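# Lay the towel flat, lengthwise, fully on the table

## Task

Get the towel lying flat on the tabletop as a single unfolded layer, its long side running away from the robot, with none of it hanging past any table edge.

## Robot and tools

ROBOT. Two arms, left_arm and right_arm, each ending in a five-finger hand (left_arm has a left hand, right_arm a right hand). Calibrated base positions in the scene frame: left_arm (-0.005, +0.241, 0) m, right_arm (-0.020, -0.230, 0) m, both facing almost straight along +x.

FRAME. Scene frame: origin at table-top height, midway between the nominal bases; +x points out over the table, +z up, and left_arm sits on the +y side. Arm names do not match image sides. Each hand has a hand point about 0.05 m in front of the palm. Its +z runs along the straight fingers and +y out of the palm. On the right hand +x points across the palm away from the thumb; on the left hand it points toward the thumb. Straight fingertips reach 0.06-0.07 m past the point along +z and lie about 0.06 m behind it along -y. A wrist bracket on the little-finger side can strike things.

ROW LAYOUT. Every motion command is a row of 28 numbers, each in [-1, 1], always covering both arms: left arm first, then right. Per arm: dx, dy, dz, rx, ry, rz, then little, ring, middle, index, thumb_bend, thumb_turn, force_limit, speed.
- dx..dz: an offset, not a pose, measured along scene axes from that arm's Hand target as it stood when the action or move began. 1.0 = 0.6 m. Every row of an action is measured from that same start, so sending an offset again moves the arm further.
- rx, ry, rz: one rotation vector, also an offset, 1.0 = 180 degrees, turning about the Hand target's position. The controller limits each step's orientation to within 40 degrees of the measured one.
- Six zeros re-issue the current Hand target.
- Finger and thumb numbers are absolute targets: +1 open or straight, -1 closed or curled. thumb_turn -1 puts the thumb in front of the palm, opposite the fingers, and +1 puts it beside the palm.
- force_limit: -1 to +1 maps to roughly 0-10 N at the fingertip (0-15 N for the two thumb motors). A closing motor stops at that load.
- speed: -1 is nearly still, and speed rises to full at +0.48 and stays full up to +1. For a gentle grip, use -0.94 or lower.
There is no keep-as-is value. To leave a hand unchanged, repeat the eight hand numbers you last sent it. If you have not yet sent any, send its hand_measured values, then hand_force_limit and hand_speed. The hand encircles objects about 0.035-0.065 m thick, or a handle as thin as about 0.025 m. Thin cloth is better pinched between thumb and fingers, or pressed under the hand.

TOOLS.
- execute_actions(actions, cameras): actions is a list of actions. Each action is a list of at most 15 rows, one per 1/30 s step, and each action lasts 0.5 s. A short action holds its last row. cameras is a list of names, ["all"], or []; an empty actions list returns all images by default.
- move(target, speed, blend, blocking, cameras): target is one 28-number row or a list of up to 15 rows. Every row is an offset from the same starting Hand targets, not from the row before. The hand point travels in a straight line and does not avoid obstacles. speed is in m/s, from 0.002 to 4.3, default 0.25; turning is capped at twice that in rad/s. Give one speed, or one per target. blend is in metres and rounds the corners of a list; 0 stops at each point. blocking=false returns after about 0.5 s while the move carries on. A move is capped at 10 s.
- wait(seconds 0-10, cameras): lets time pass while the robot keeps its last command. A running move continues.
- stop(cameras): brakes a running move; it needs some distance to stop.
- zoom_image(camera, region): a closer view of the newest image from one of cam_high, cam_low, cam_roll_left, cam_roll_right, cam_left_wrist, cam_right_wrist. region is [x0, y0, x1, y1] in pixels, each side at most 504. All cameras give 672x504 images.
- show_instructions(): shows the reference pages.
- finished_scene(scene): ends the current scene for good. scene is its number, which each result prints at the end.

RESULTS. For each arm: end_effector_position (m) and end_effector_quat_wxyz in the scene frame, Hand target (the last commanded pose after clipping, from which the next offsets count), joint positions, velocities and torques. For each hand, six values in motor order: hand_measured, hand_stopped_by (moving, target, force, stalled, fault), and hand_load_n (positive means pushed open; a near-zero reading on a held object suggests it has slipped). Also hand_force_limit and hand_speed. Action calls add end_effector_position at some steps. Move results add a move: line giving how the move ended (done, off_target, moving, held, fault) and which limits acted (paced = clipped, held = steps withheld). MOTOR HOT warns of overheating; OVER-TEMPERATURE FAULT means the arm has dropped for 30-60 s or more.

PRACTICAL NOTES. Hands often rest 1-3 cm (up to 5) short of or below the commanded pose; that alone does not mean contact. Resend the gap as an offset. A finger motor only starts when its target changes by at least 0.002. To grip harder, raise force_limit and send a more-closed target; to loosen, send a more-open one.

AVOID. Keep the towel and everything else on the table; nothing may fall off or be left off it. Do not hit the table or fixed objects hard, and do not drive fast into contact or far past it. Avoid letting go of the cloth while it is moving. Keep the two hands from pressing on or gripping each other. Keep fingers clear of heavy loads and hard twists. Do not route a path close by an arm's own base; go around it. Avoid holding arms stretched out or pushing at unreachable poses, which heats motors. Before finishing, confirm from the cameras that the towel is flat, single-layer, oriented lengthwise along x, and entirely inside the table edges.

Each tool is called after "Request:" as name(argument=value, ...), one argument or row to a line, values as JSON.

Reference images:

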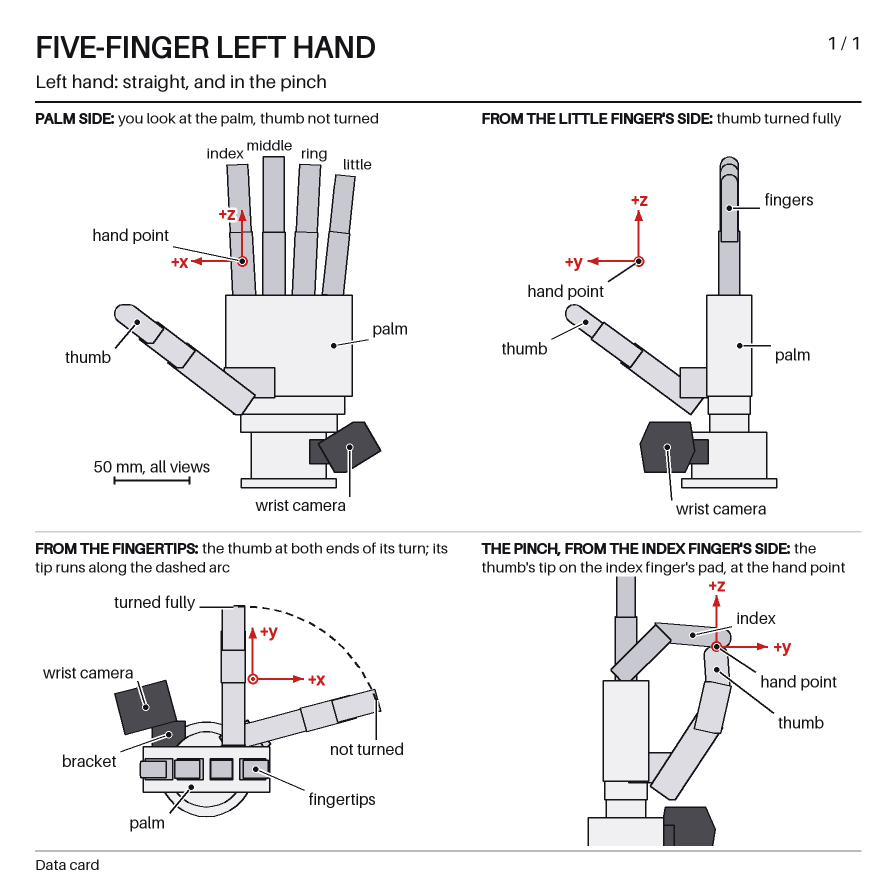

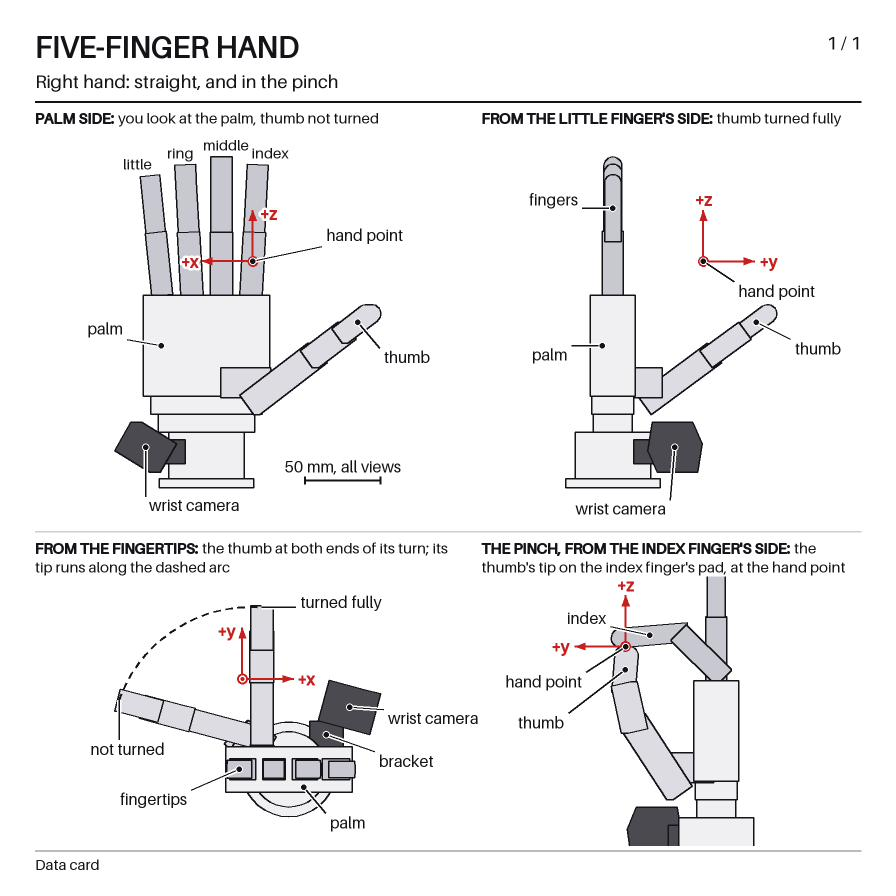

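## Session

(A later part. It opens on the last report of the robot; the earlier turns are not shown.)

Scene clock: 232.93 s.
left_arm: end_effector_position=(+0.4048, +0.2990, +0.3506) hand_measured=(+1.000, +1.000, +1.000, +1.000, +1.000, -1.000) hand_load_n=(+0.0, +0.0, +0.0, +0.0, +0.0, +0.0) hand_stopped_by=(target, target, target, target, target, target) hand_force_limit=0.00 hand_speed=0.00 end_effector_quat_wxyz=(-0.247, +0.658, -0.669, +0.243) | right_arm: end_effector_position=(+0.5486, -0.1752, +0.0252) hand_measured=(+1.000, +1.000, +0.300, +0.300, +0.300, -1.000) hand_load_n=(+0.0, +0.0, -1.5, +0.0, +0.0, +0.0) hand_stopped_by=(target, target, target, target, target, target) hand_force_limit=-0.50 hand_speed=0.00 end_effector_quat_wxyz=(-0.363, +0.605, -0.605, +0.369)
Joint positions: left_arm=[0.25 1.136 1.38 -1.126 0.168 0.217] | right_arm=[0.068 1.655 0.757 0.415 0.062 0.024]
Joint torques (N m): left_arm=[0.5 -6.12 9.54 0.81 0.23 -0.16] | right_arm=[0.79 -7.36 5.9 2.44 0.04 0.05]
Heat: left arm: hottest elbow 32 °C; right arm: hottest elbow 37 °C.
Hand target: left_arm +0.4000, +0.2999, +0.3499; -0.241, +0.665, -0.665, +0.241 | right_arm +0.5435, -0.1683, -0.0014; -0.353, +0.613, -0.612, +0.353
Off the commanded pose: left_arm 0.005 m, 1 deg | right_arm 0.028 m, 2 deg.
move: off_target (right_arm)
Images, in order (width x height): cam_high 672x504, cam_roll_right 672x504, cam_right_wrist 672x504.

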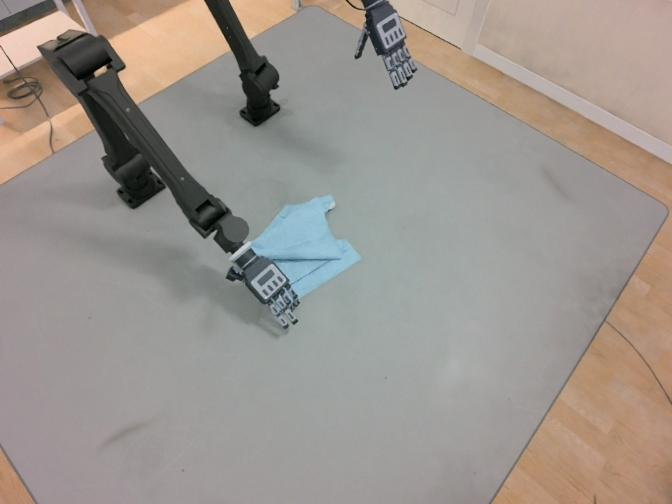

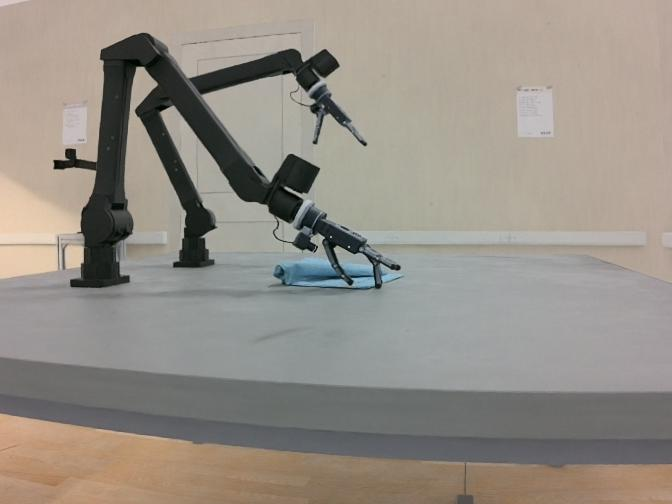

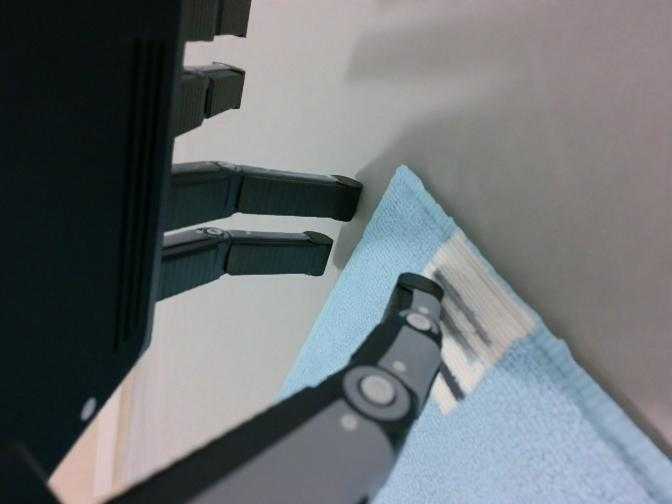

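Request:
move(
  target=[0,0,0,0,0,0,1,1,1,1,1,-1,0,0,0,0,0,0,0,0,1,1,-0.35,-0.35,-0.05,-1,-0.2,-0.5],
  speed=0.05,
  cameras=["cam_high","cam_roll_right","cam_right_wrist"],
)

Request:
zoom_image(
  camera="cam_roll_right",
  region=[260, 190, 430, 310],
)

Scene clock: 241.60 s.
left_arm: end_effector_position=(+0.4048, +0.2990, +0.3506) hand_measured=(+1.000, +1.000, +1.000, +1.000, +1.000, -1.000) hand_load_n=(+0.0, +0.0, +0.0, +0.0, +0.0, +0.0) hand_stopped_by=(target, target, target, target, target, target) hand_force_limit=0.00 hand_speed=0.00 end_effector_quat_wxyz=(-0.247, +0.658, -0.669, +0.243) | right_arm: end_effector_position=(+0.5498, -0.1748, +0.0226) hand_measured=(+1.000, +1.000, -0.242, -0.244, +0.004, -1.000) hand_load_n=(+0.0, +0.0, +8.5, +5.5, +10.5, +1.0) hand_stopped_by=(target, target, force, force, force, target) hand_force_limit=-0.20 hand_speed=-0.50 end_effector_quat_wxyz=(-0.364, +0.604, -0.605, +0.370)
Joint positions: left_arm=[0.25 1.136 1.38 -1.126 0.168 0.217] | right_arm=[0.069 1.665 0.757 0.427 0.062 0.026]
Joint torques (N m): left_arm=[0.5 -6.12 9.54 0.81 0.23 -0.16] | right_arm=[0.79 -8.29 5.94 1.87 0.04 0.03]
Heat: left arm: hottest elbow 32 °C; right arm: hottest elbow 37 °C.
Hand target: left_arm +0.4000, +0.2999, +0.3499; -0.241, +0.665, -0.665, +0.241 | right_arm +0.5436, -0.1681, -0.0013; -0.353, +0.613, -0.612, +0.353
Off the commanded pose: left_arm 0.005 m, 1 deg | right_arm 0.026 m, 3 deg.
move: off_target (right_arm)
Images, in order (width x height): cam_high 672x504, cam_roll_right 672x504, cam_right_wrist 672x504.

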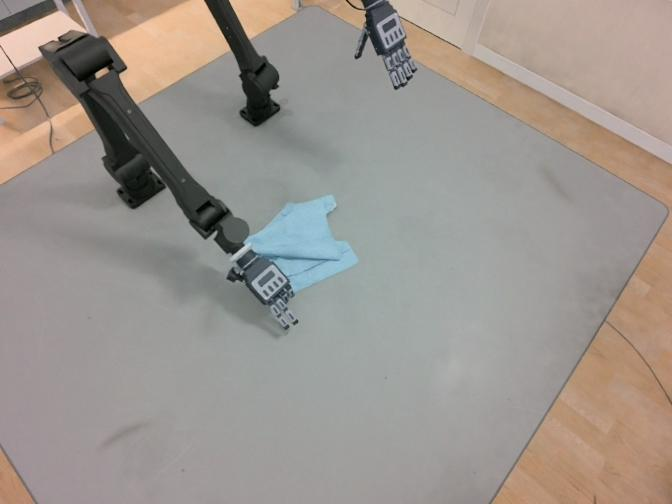

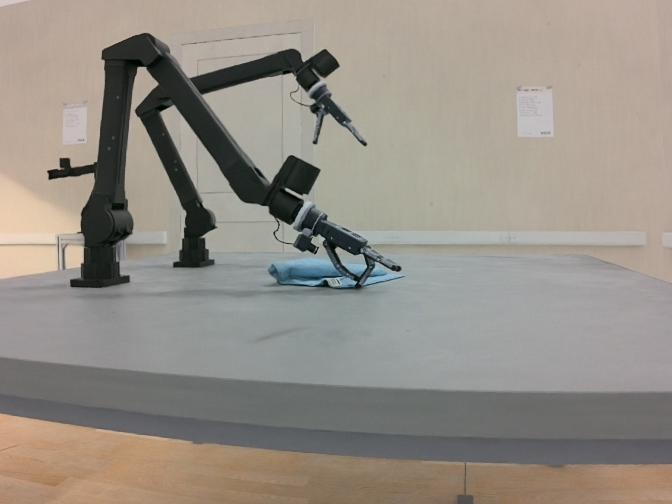

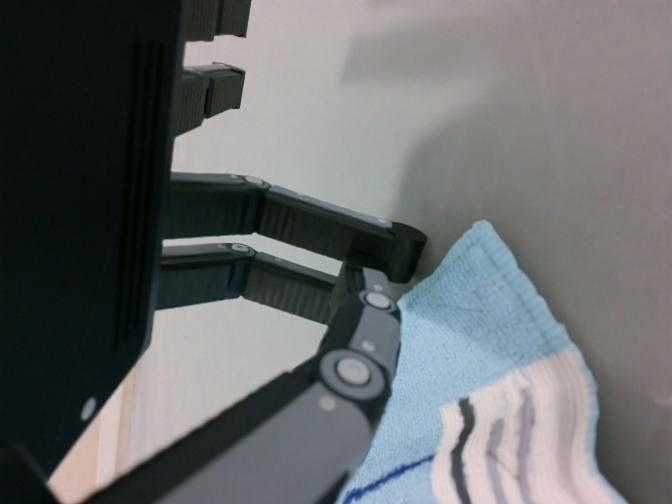

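Scaled by 2.965.

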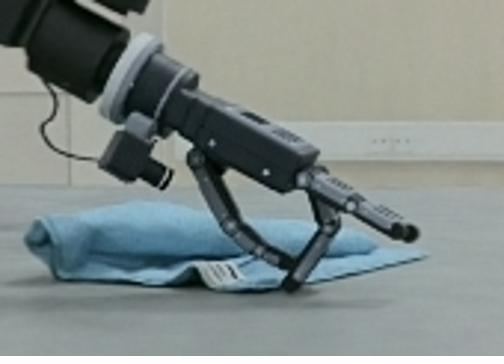

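Request:
move(
  target=[0,0,0,0,0,0,1,1,1,1,1,-1,0,0,0,0,0.15,0,0,0,1,1,-0.35,-0.35,-0.05,-1,-0.2,-0.5],
  speed=0.1,
  cameras=["cam_high","cam_roll_right","cam_right_wrist"],
)

Request:
zoom_image(
  camera="cam_roll_right",
  region=[260, 190, 430, 310],
)

Scene clock: 248.40 s.
left_arm: end_effector_position=(+0.4048, +0.2990, +0.3506) hand_measured=(+1.000, +1.000, +1.000, +1.000, +1.000, -1.000) hand_load_n=(+0.0, +0.0, +0.0, +0.0, +0.0, +0.0) hand_stopped_by=(target, target, target, target, target, target) hand_force_limit=0.00 hand_speed=0.00 end_effector_quat_wxyz=(-0.247, +0.658, -0.669, +0.243) | right_arm: end_effector_position=(+0.5251, -0.1756, +0.0640) hand_measured=(+1.000, +1.000, -0.242, -0.244, +0.004, -1.000) hand_load_n=(+0.0, +0.0, +9.5, +5.5, +10.5, +0.5) hand_stopped_by=(target, target, force, force, force, target) hand_force_limit=-0.20 hand_speed=-0.50 end_effector_quat_wxyz=(-0.336, +0.620, -0.619, +0.345)
Joint positions: left_arm=[0.25 1.136 1.38 -1.126 0.168 0.217] | right_arm=[0.07 1.509 0.783 0.158 0.062 0.026]
Joint torques (N m): left_arm=[0.56 -6.18 9.51 0.81 0.23 -0.16] | right_arm=[0.67 -10.46 10.77 1.36 0.02 0.03]
Heat: left arm: hottest elbow 32 °C; right arm: hottest elbow 36 °C.
Hand target: left_arm +0.4000, +0.2999, +0.3499; -0.241, +0.665, -0.665, +0.241 | right_arm +0.5436, -0.1680, +0.0886; -0.353, +0.613, -0.612, +0.353
Off the commanded pose: left_arm 0.005 m, 1 deg | right_arm 0.032 m, 2 deg.
move: off_target (right_arm)
Images, in order (width x height): cam_high 672x504, cam_roll_right 672x504, cam_right_wrist 672x504.

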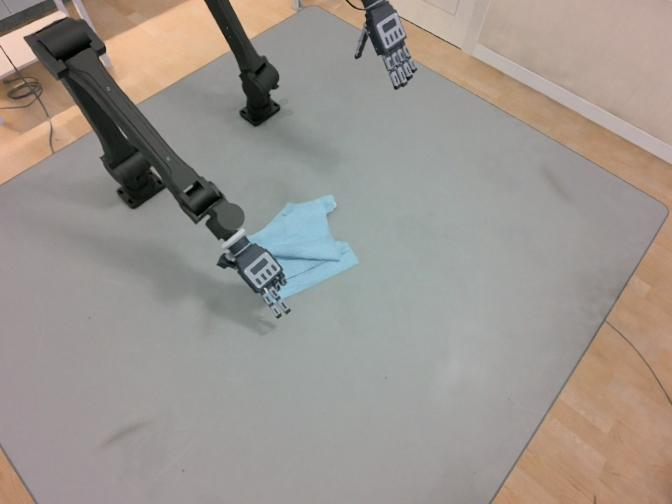

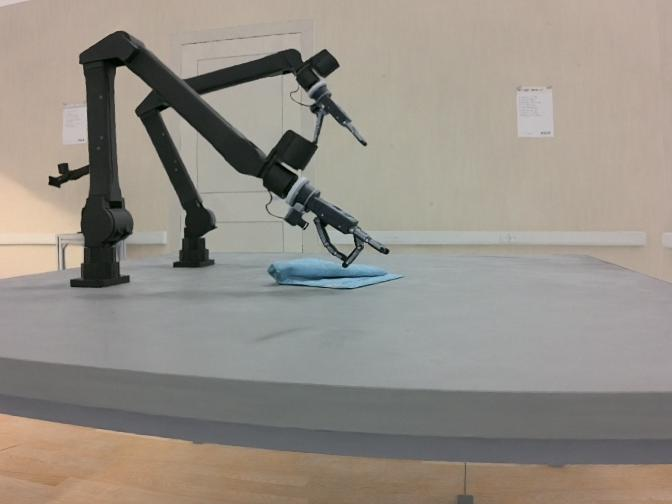

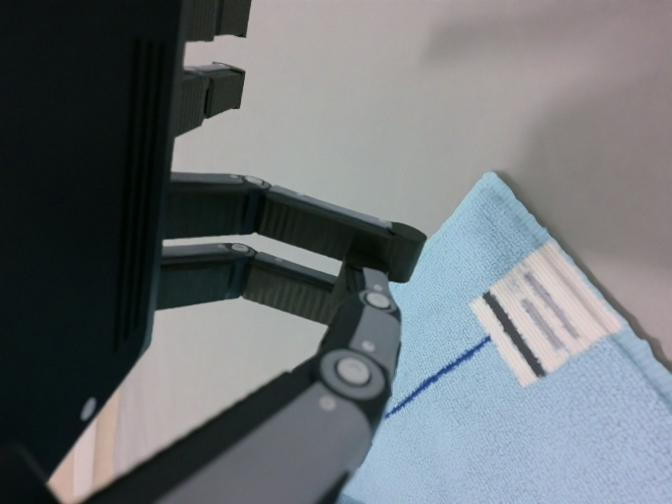

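Scaled by 2.965.

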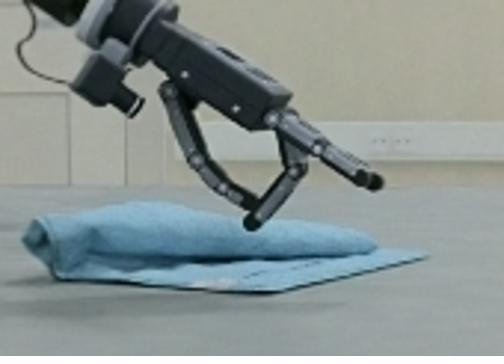

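Request:
move(
  target=[0,0,0,0,0,0,1,1,1,1,1,-1,0,0,-0.03,0,0,0,-0.083,0,1,1,0.3,0.3,0.1,-1,-0.2,-0.3],
  speed=0.1,
  cameras=["cam_high","cam_roll_right","cam_right_wrist"],
)

Request:
zoom_image(
  camera="cam_roll_right",
  region=[260, 190, 430, 310],
)

Scene clock: 268.13 s.
left_arm: end_effector_position=(+0.4048, +0.2990, +0.3506) hand_measured=(+1.000, +1.000, +1.000, +1.000, +1.000, -1.000) hand_load_n=(+0.0, +0.0, +0.0, +0.0, +0.0, +0.0) hand_stopped_by=(target, target, target, target, target, target) hand_force_limit=0.00 hand_speed=0.00 end_effector_quat_wxyz=(-0.247, +0.658, -0.669, +0.243) | right_arm: end_effector_position=(+0.5285, -0.1731, +0.0909) hand_measured=(+1.000, +1.000, +0.300, +0.300, +0.100, -1.000) hand_load_n=(+0.0, +0.0, +0.0, +0.0, +0.0, +0.0) hand_stopped_by=(target, target, target, target, target, target) hand_force_limit=-0.20 hand_speed=-0.30 end_effector_quat_wxyz=(-0.427, +0.559, -0.567, +0.429)
Joint positions: left_arm=[0.25 1.136 1.38 -1.126 0.168 0.217] | right_arm=[0.08 1.496 0.624 0.6 0.078 0.026]
Joint torques (N m): left_arm=[0.44 -6.12 9.52 0.8 0.23 -0.16] | right_arm=[0.67 -8.64 5.53 2.96 0.06 -0.13]
Heat: left arm: hottest elbow 32 °C; right arm: hottest elbow 36 °C.
Hand target: left_arm +0.4000, +0.2999, +0.3499; -0.241, +0.665, -0.665, +0.241 | right_arm +0.5255, -0.1682, +0.0887; -0.430, +0.562, -0.561, +0.430
Off the commanded pose: left_arm 0.005 m, 1 deg | right_arm 0.006 m, 1 deg.
move: done
Images, in order (width x height): cam_high 672x504, cam_roll_right 672x504, cam_right_wrist 672x504.

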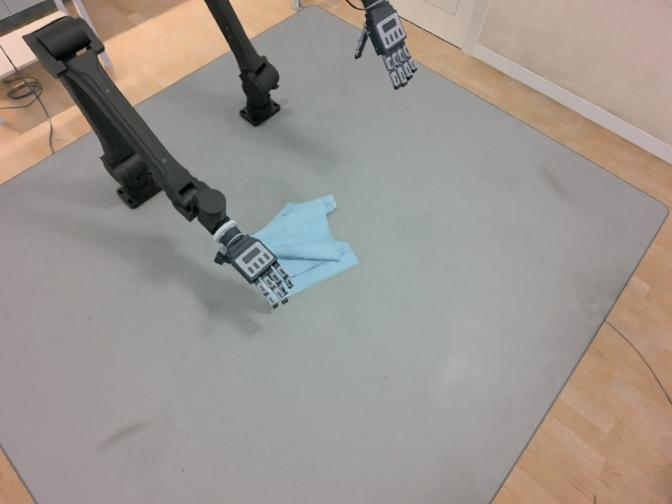

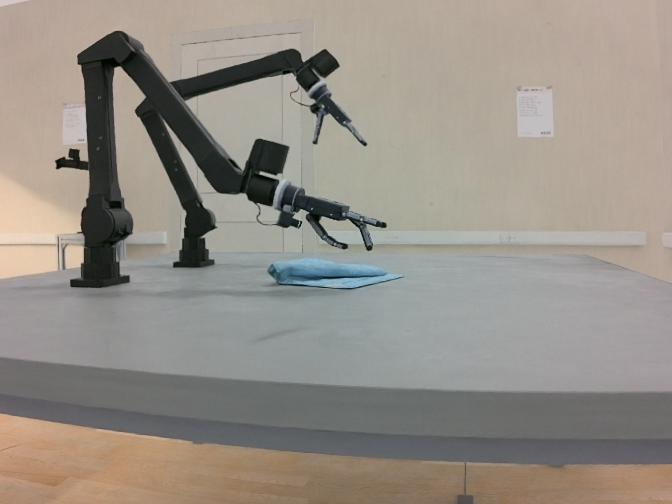

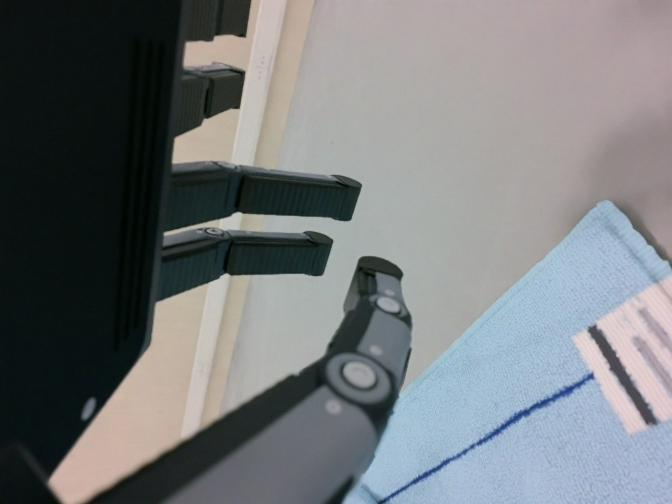

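Scaled by 2.965.

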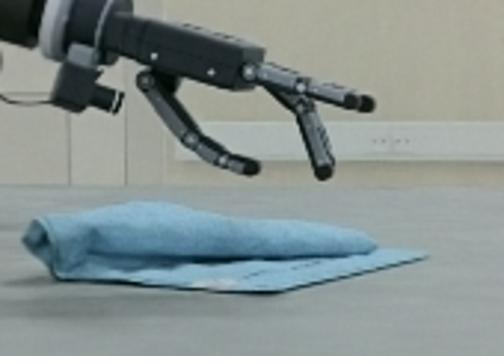

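Request:
move(
  target=[0,0,0,0,0,0,1,1,1,1,1,-1,0,0,-0.01,0.0,-0.1,0,0,0,1,1,0.3,0.3,0.1,-1,-0.2,-0.3],
  speed=0.1,
  cameras=["cam_high","cam_roll_right","cam_right_wrist"],
)

Request:
zoom_image(
  camera="cam_roll_right",
  region=[260, 190, 430, 310],
)

Scene clock: 277.07 s.
left_arm: end_effector_position=(+0.4048, +0.2990, +0.3506) hand_measured=(+1.000, +1.000, +1.000, +1.000, +1.000, -1.000) hand_load_n=(+0.0, +0.0, +0.0, +0.0, +0.0, +0.0) hand_stopped_by=(target, target, target, target, target, target) hand_force_limit=0.00 hand_speed=0.00 end_effector_quat_wxyz=(-0.247, +0.658, -0.669, +0.243) | right_arm: end_effector_position=(+0.5232, -0.1730, +0.0379) hand_measured=(+1.000, +1.000, +0.300, +0.300, +0.100, -1.000) hand_load_n=(-0.5, +0.0, +0.0, +0.0, +0.0, +0.0) hand_stopped_by=(target, target, target, target, target, target) hand_force_limit=-0.20 hand_speed=-0.30 end_effector_quat_wxyz=(-0.431, +0.556, -0.564, +0.432)
Joint positions: left_arm=[0.25 1.136 1.38 -1.126 0.168 0.217] | right_arm=[0.081 1.655 0.57 0.827 0.08 0.026]
Joint torques (N m): left_arm=[0.44 -6.01 9.52 0.79 0.23 -0.16] | right_arm=[0.73 -8.06 4.4 3.07 0.06 -0.13]
Heat: left arm: hottest elbow 32 °C; right arm: hottest elbow 36 °C.
Hand target: left_arm +0.4000, +0.2999, +0.3499; -0.241, +0.665, -0.665, +0.241 | right_arm +0.5195, -0.1681, +0.0287; -0.430, +0.562, -0.561, +0.430
Off the commanded pose: left_arm 0.005 m, 1 deg | right_arm 0.011 m, 1 deg.
move: off_target (right_arm)
Images, in order (width x height): cam_high 672x504, cam_roll_right 672x504, cam_right_wrist 672x504.

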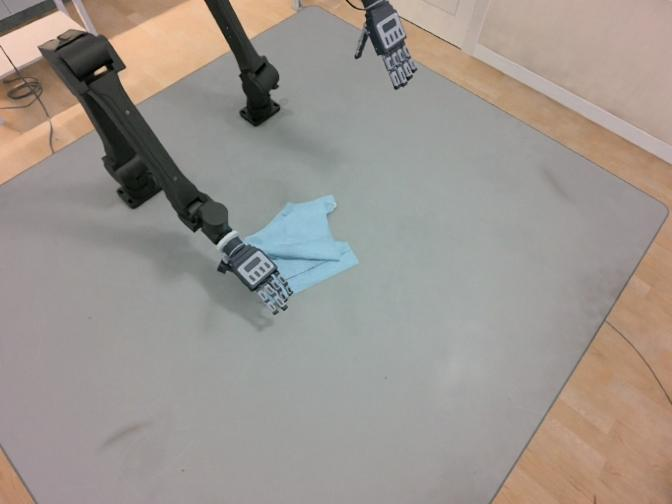

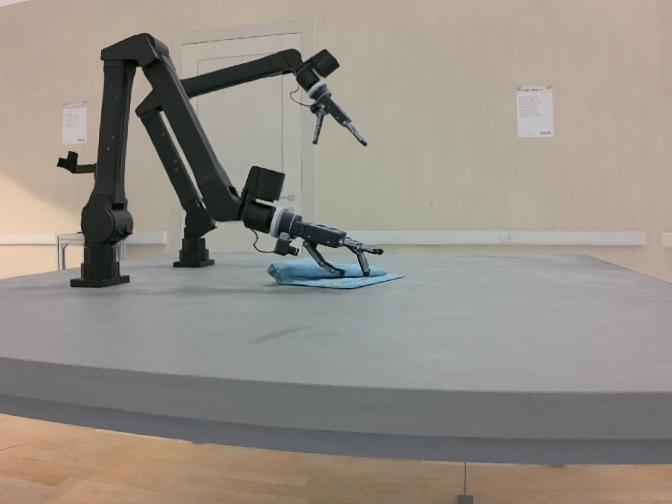

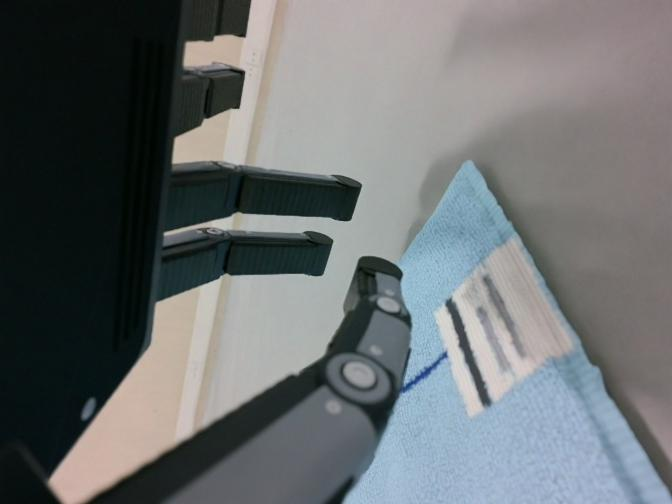

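Scaled by 2.965.

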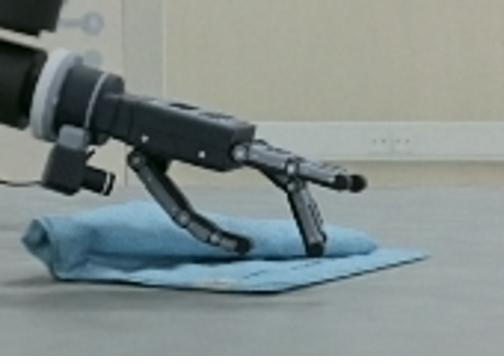

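Request:
move(
  target=[0,0,0,0,0,0,1,1,1,1,1,-1,0,0,-0.035,0.0,-0.05,0,0,0,1,1,0.3,0.3,0.1,-1,-0.2,-0.3],
  speed=0.08,
  cameras=["cam_high","cam_roll_right","cam_right_wrist"],
)

Request:
zoom_image(
  camera="cam_roll_right",
  region=[260, 190, 430, 310],
)

Scene clock: 289.13 s.
left_arm: end_effector_position=(+0.4048, +0.2990, +0.3506) hand_measured=(+1.000, +1.000, +1.000, +1.000, +1.000, -1.000) hand_load_n=(+0.0, +0.0, +0.0, +0.0, +0.0, +0.0) hand_stopped_by=(target, target, target, target, target, target) hand_force_limit=0.00 hand_speed=0.00 end_effector_quat_wxyz=(-0.247, +0.658, -0.669, +0.243) | right_arm: end_effector_position=(+0.5080, -0.1730, +0.0170) hand_measured=(+1.000, +1.000, +0.300, +0.300, +0.100, -1.000) hand_load_n=(+0.0, +0.0, +0.5, +0.0, -0.5, +0.0) hand_stopped_by=(target, target, target, target, target, target) hand_force_limit=-0.20 hand_speed=-0.30 end_effector_quat_wxyz=(-0.438, +0.550, -0.559, +0.439)
Joint positions: left_arm=[0.25 1.136 1.38 -1.126 0.168 0.217] | right_arm=[0.085 1.723 0.514 0.975 0.085 0.026]
Joint torques (N m): left_arm=[0.5 -6.12 9.54 0.81 0.23 -0.16] | right_arm=[0.79 -7.3 3.02 2.76 0.04 -0.11]
Heat: left arm: hottest elbow 32 °C; right arm: hottest elbow 35 °C.
Hand target: left_arm +0.4000, +0.2999, +0.3499; -0.241, +0.665, -0.665, +0.241 | right_arm +0.4985, -0.1681, -0.0014; -0.430, +0.562, -0.561, +0.430
Off the commanded pose: left_arm 0.005 m, 1 deg | right_arm 0.021 m, 2 deg.
move: off_target (right_arm)
Images, in order (width x height): cam_high 672x504, cam_roll_right 672x504, cam_right_wrist 672x504.

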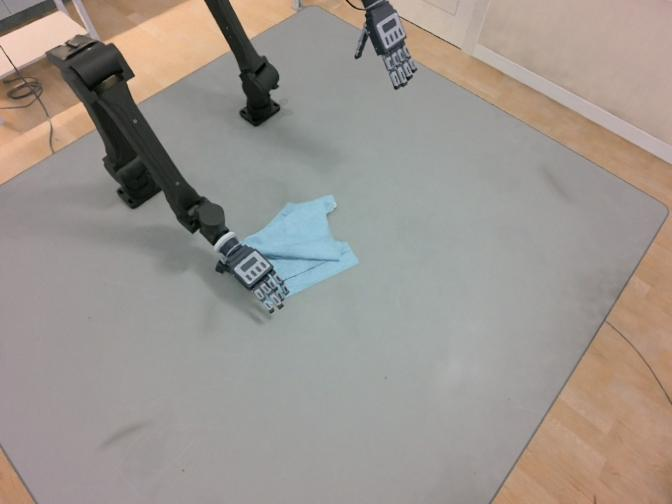

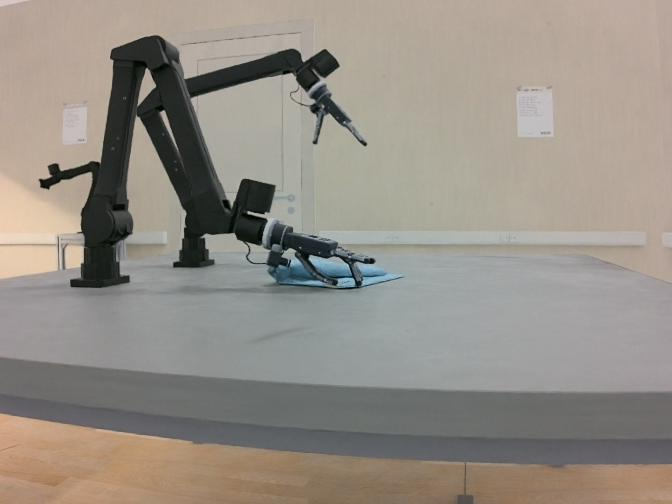

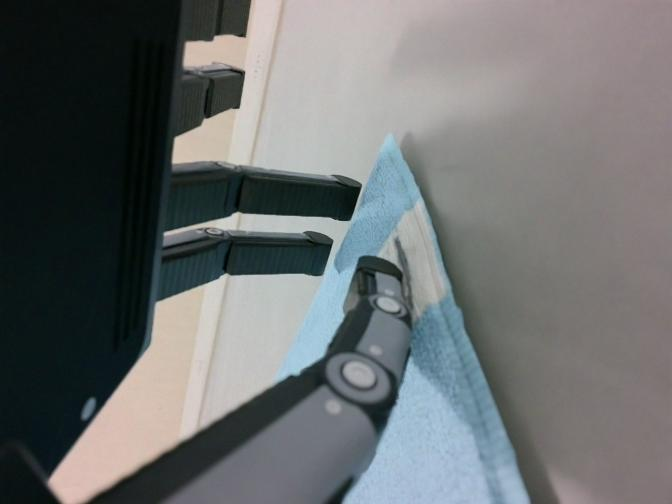

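Scaled by 2.965.

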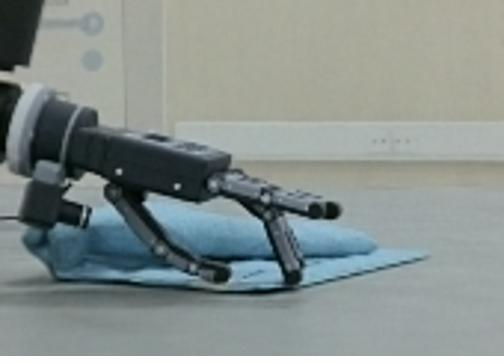

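Request:
move(
  target=[
    [0,0,0,0,0,0,1,1,1,1,1,-1,0,0,-0.015,0.0,0.04,0,0,0,1,1,0.3,0.3,0.1,-1,-0.2,-0.3],
    [0,0,0,0,0,0,1,1,1,1,1,-1,0,0,-0.03,0.0,-0.012,0,0,0,1,1,0.3,0.3,0.1,-1,-0.2,-0.3],
  ],
  speed=0.08,
  cameras=["cam_roll_right","cam_right_wrist"],
)

Request:
zoom_image(
  camera="cam_roll_right",
  region=[260, 190, 430, 310],
)

Scene clock: 296.20 s.
left_arm: end_effector_position=(+0.4048, +0.2990, +0.3506) hand_measured=(+1.000, +1.000, +1.000, +1.000, +1.000, -1.000) hand_load_n=(+0.0, +0.0, +0.0, +0.0, +0.0, +0.0) hand_stopped_by=(target, target, target, target, target, target) hand_force_limit=0.00 hand_speed=0.00 end_effector_quat_wxyz=(-0.247, +0.658, -0.669, +0.243) | right_arm: end_effector_position=(+0.4923, -0.1725, +0.0160) hand_measured=(+1.000, +1.000, +0.300, +0.300, +0.100, -1.000) hand_load_n=(+0.0, +0.0, +0.0, +0.0, -2.0, -0.5) hand_stopped_by=(target, target, target, target, target, target) hand_force_limit=-0.20 hand_speed=-0.30 end_effector_quat_wxyz=(-0.443, +0.547, -0.555, +0.444)
Joint positions: left_arm=[0.25 1.136 1.38 -1.126 0.168 0.217] | right_arm=[0.09 1.719 0.465 1.039 0.089 0.026]
Joint torques (N m): left_arm=[0.44 -6.07 9.52 0.8 0.23 -0.16] | right_arm=[0.73 -6.18 2.62 2.36 0.05 -0.11]
Heat: left arm: hottest elbow 32 °C; right arm: hottest elbow 35 °C.
Hand target: left_arm +0.4000, +0.2999, +0.3499; -0.241, +0.665, -0.665, +0.241 | right_arm +0.4805, -0.1682, -0.0086; -0.430, +0.562, -0.561, +0.430
Off the commanded pose: left_arm 0.005 m, 1 deg | right_arm 0.028 m, 3 deg.
move: off_target (right_arm)
Images, in order (width x height): cam_roll_right 672x504, cam_right_wrist 672x504.

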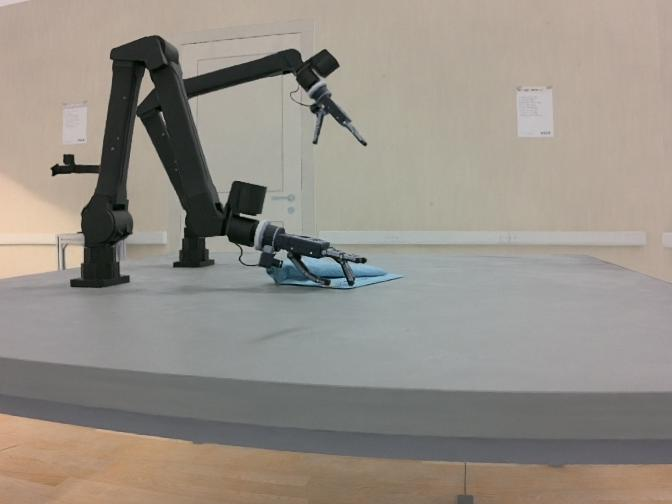

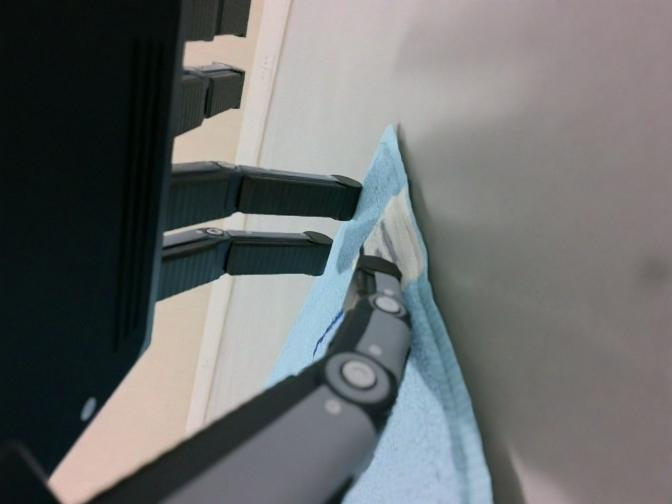

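Scaled by 2.965.

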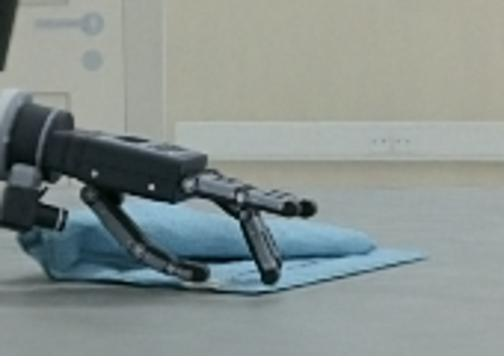

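Request:
move(
  target=[0,0,0,0,0,0,1,1,1,1,1,-1,0,0,0,0.0,-0.025,0,0,0,1,1,-0.3,-0.3,-0.05,-1,0.2,-0.4],
  speed=0.05,
  cameras=["cam_high","cam_roll_right","cam_right_wrist"],
)

Request:
zoom_image(
  camera="cam_roll_right",
  region=[260, 190, 430, 310],
)

Scene clock: 302.77 s.
left_arm: end_effector_position=(+0.4048, +0.2990, +0.3506) hand_measured=(+1.000, +1.000, +1.000, +1.000, +1.000, -1.000) hand_load_n=(+0.0, +0.0, +0.0, +0.0, +0.0, +0.0) hand_stopped_by=(target, target, target, target, target, target) hand_force_limit=0.00 hand_speed=0.00 end_effector_quat_wxyz=(-0.247, +0.658, -0.669, +0.243) | right_arm: end_effector_position=(+0.4980, -0.1720, +0.0223) hand_measured=(+1.000, +1.000, -0.242, -0.244, -0.050, -1.000) hand_load_n=(+0.0, +0.0, +10.0, +6.5, +1.5, +0.0) hand_stopped_by=(target, target, force, force, target, target) hand_force_limit=0.20 hand_speed=-0.40 end_effector_quat_wxyz=(-0.459, +0.534, -0.544, +0.457)
Joint positions: left_arm=[0.25 1.136 1.38 -1.126 0.168 0.217] | right_arm=[0.09 1.749 0.465 1.122 0.089 0.026]
Joint torques (N m): left_arm=[0.5 -6.12 9.55 0.81 0.23 -0.16] | right_arm=[0.67 -4.72 2.13 1.22 0.03 -0.11]
Heat: left arm: hottest elbow 32 °C; right arm: hottest elbow 34 °C.
Hand target: left_arm +0.4000, +0.2999, +0.3499; -0.241, +0.665, -0.665, +0.241 | right_arm +0.4805, -0.1682, -0.0236; -0.430, +0.562, -0.561, +0.430
Off the commanded pose: left_arm 0.005 m, 1 deg | right_arm 0.049 m, 6 deg.
move: off_target (right_arm)
Images, in order (width x height): cam_high 672x504, cam_roll_right 672x504, cam_right_wrist 672x504.

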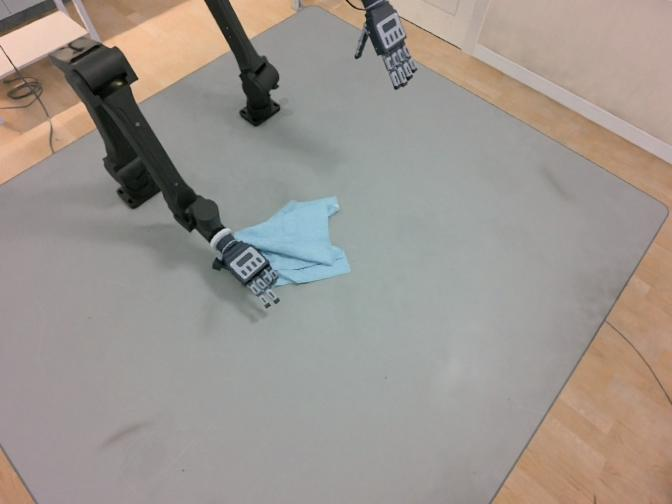

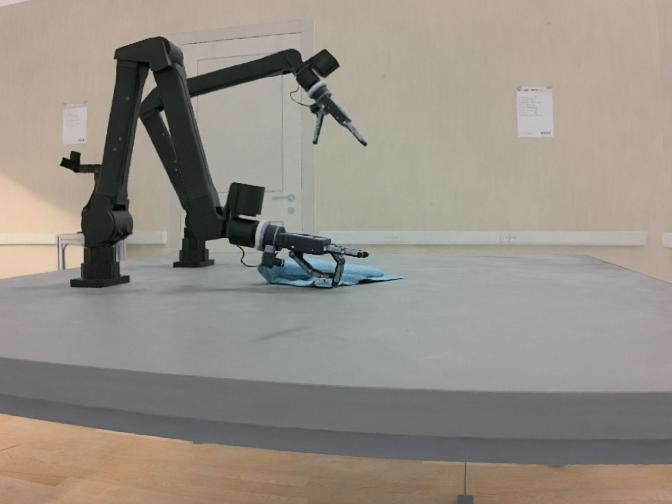

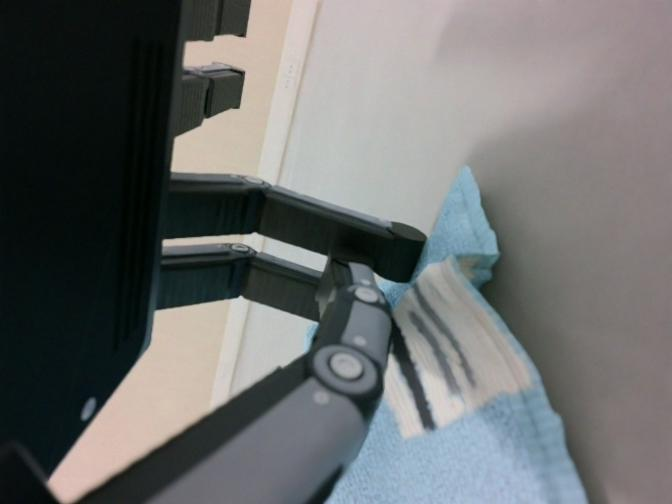

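Scaled by 2.965.

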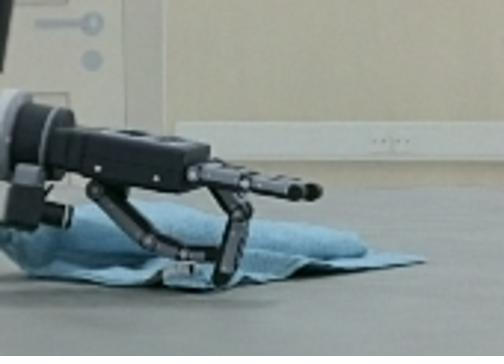

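Request:
move(
  target=[0,0,0,0,0,0,1,1,1,1,1,-1,0,0,0,0.0,0.03,0,0,0,1,1,-0.6,-0.6,-0.4,-1,0.3,-0.4],
  speed=0.03,
  cameras=["cam_high","cam_roll_right","cam_right_wrist"],
)

Request:
zoom_image(
  camera="cam_roll_right",
  region=[260, 190, 430, 310],
)

Scene clock: 310.40 s.
left_arm: end_effector_position=(+0.4048, +0.2990, +0.3506) hand_measured=(+1.000, +1.000, +1.000, +1.000, +1.000, -1.000) hand_load_n=(+0.5, +0.0, +0.0, +0.0, +0.0, +0.0) hand_stopped_by=(target, target, target, target, target, target) hand_force_limit=0.00 hand_speed=0.00 end_effector_quat_wxyz=(-0.247, +0.658, -0.669, +0.243) | right_arm: end_effector_position=(+0.4957, -0.1722, +0.0226) hand_measured=(+1.000, +1.000, -0.240, -0.282, -0.090, -1.000) hand_load_n=(+0.0, +0.0, +12.5, +6.5, +14.5, -3.5) hand_stopped_by=(target, target, force, force, force, target) hand_force_limit=0.30 hand_speed=-0.40 end_effector_quat_wxyz=(-0.452, +0.539, -0.549, +0.451)
Joint positions: left_arm=[0.25 1.136 1.38 -1.126 0.168 0.217] | right_arm=[0.09 1.724 0.465 1.074 0.089 0.026]
Joint torques (N m): left_arm=[0.44 -6.07 9.54 0.8 0.23 -0.16] | right_arm=[0.73 -7.47 2.5 0.25 0.04 -0.11]
Heat: left arm: hottest elbow 32 °C; right arm: hottest elbow 34 °C.
Hand target: left_arm +0.4000, +0.2999, +0.3499; -0.241, +0.665, -0.665, +0.241 | right_arm +0.4805, -0.1682, -0.0057; -0.429, +0.562, -0.561, +0.430
Off the commanded pose: left_arm 0.005 m, 1 deg | right_arm 0.032 m, 5 deg.
move: off_target (right_arm)
Images, in order (width x height): cam_high 672x504, cam_roll_right 672x504, cam_right_wrist 672x504.

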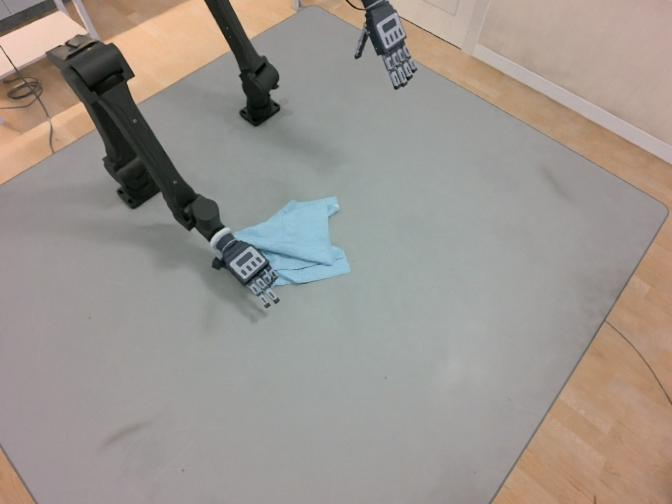

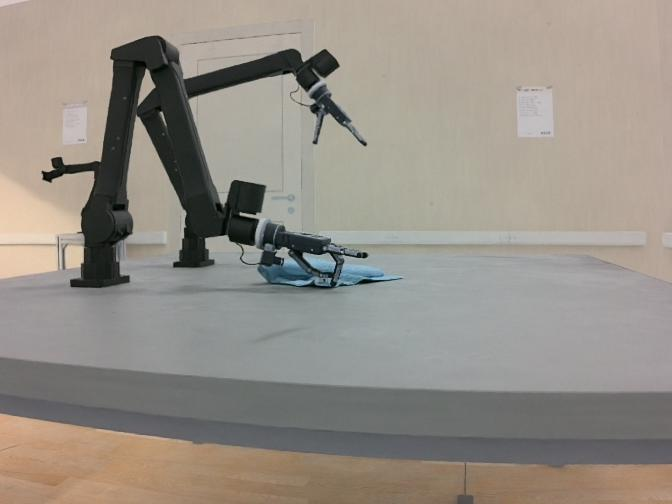

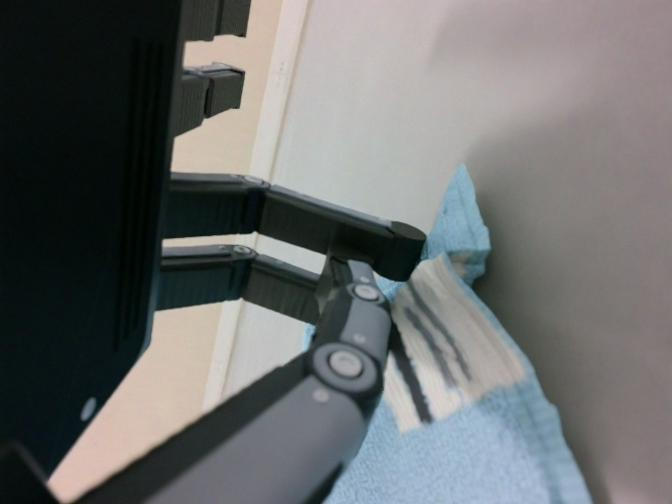

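Scaled by 2.965.

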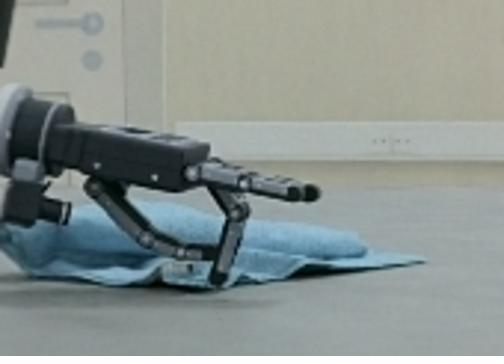

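Request:
move(
  target=[0,0,0,0,0,0,1,1,1,1,1,-1,0,0,0.02,0.0,0.15,0,0,0,1,1,-0.6,-0.6,-0.4,-1,0.3,-0.4],
  speed=0.06,
  cameras=["cam_high","cam_roll_right","cam_right_wrist"],
)

Request:
zoom_image(
  camera="cam_roll_right",
  region=[260, 190, 430, 310],
)

Scene clock: 316.40 s.
left_arm: end_effector_position=(+0.4048, +0.2990, +0.3506) hand_measured=(+1.000, +1.000, +1.000, +1.000, +1.000, -1.000) hand_load_n=(+0.0, +0.0, +0.0, +0.0, +0.0, +0.0) hand_stopped_by=(target, target, target, target, target, target) hand_force_limit=0.00 hand_speed=0.00 end_effector_quat_wxyz=(-0.247, +0.658, -0.669, +0.243) | right_arm: end_effector_position=(+0.4755, -0.1739, +0.0637) hand_measured=(+1.000, +1.000, -0.240, -0.282, -0.090, -1.000) hand_load_n=(+0.0, +0.0, +12.0, +6.5, +14.5, -3.5) hand_stopped_by=(target, target, force, force, force, target) hand_force_limit=0.30 hand_speed=-0.40 end_effector_quat_wxyz=(-0.417, +0.567, -0.572, +0.421)
Joint positions: left_arm=[0.25 1.136 1.38 -1.126 0.168 0.217] | right_arm=[0.09 1.441 0.478 0.659 0.089 0.026]
Joint torques (N m): left_arm=[0.5 -6.07 9.51 0.8 0.23 -0.16] | right_arm=[0.62 -8.12 9.1 1.51 -0.03 -0.11]
Heat: left arm: hottest elbow 32 °C; right arm: hottest elbow 34 °C.
Hand target: left_arm +0.4000, +0.2999, +0.3499; -0.241, +0.665, -0.665, +0.241 | right_arm +0.4924, -0.1682, +0.0844; -0.430, +0.562, -0.561, +0.430
Off the commanded pose: left_arm 0.005 m, 1 deg | right_arm 0.027 m, 2 deg.
move: off_target (right_arm)
Images, in order (width x height): cam_high 672x504, cam_roll_right 672x504, cam_right_wrist 672x504.

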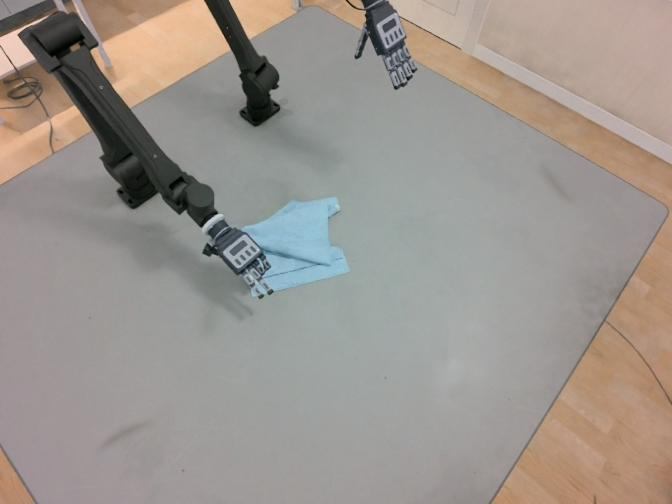

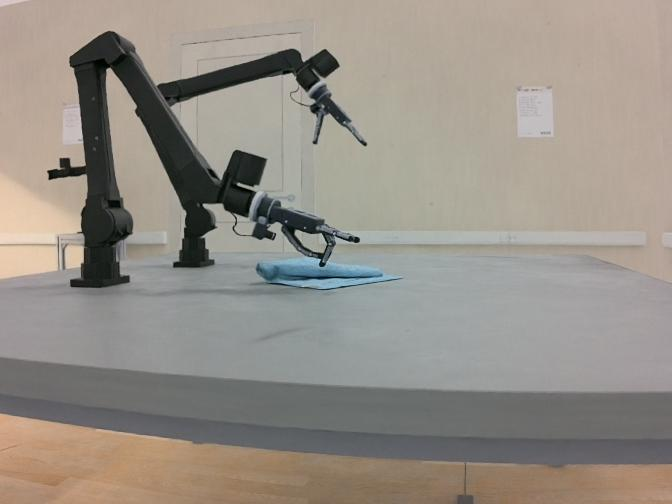

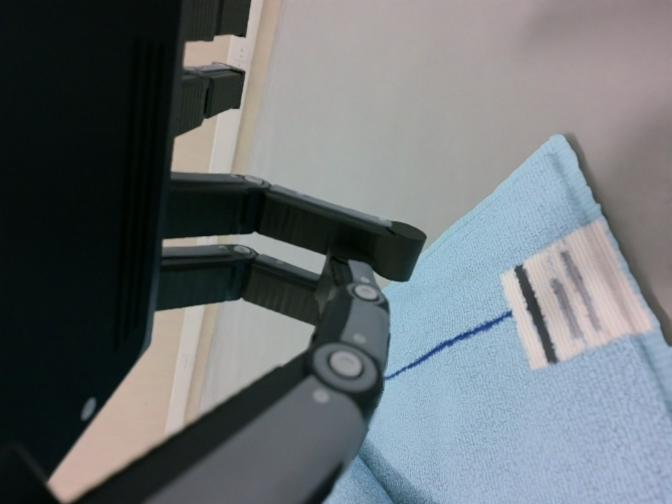

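Scaled by 2.965.

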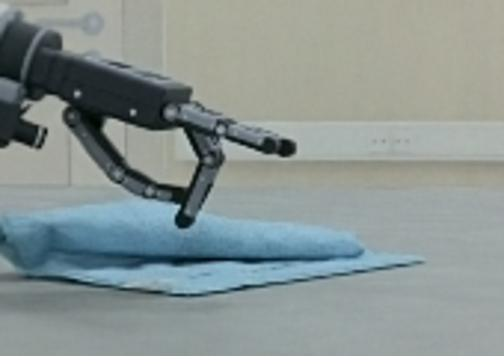

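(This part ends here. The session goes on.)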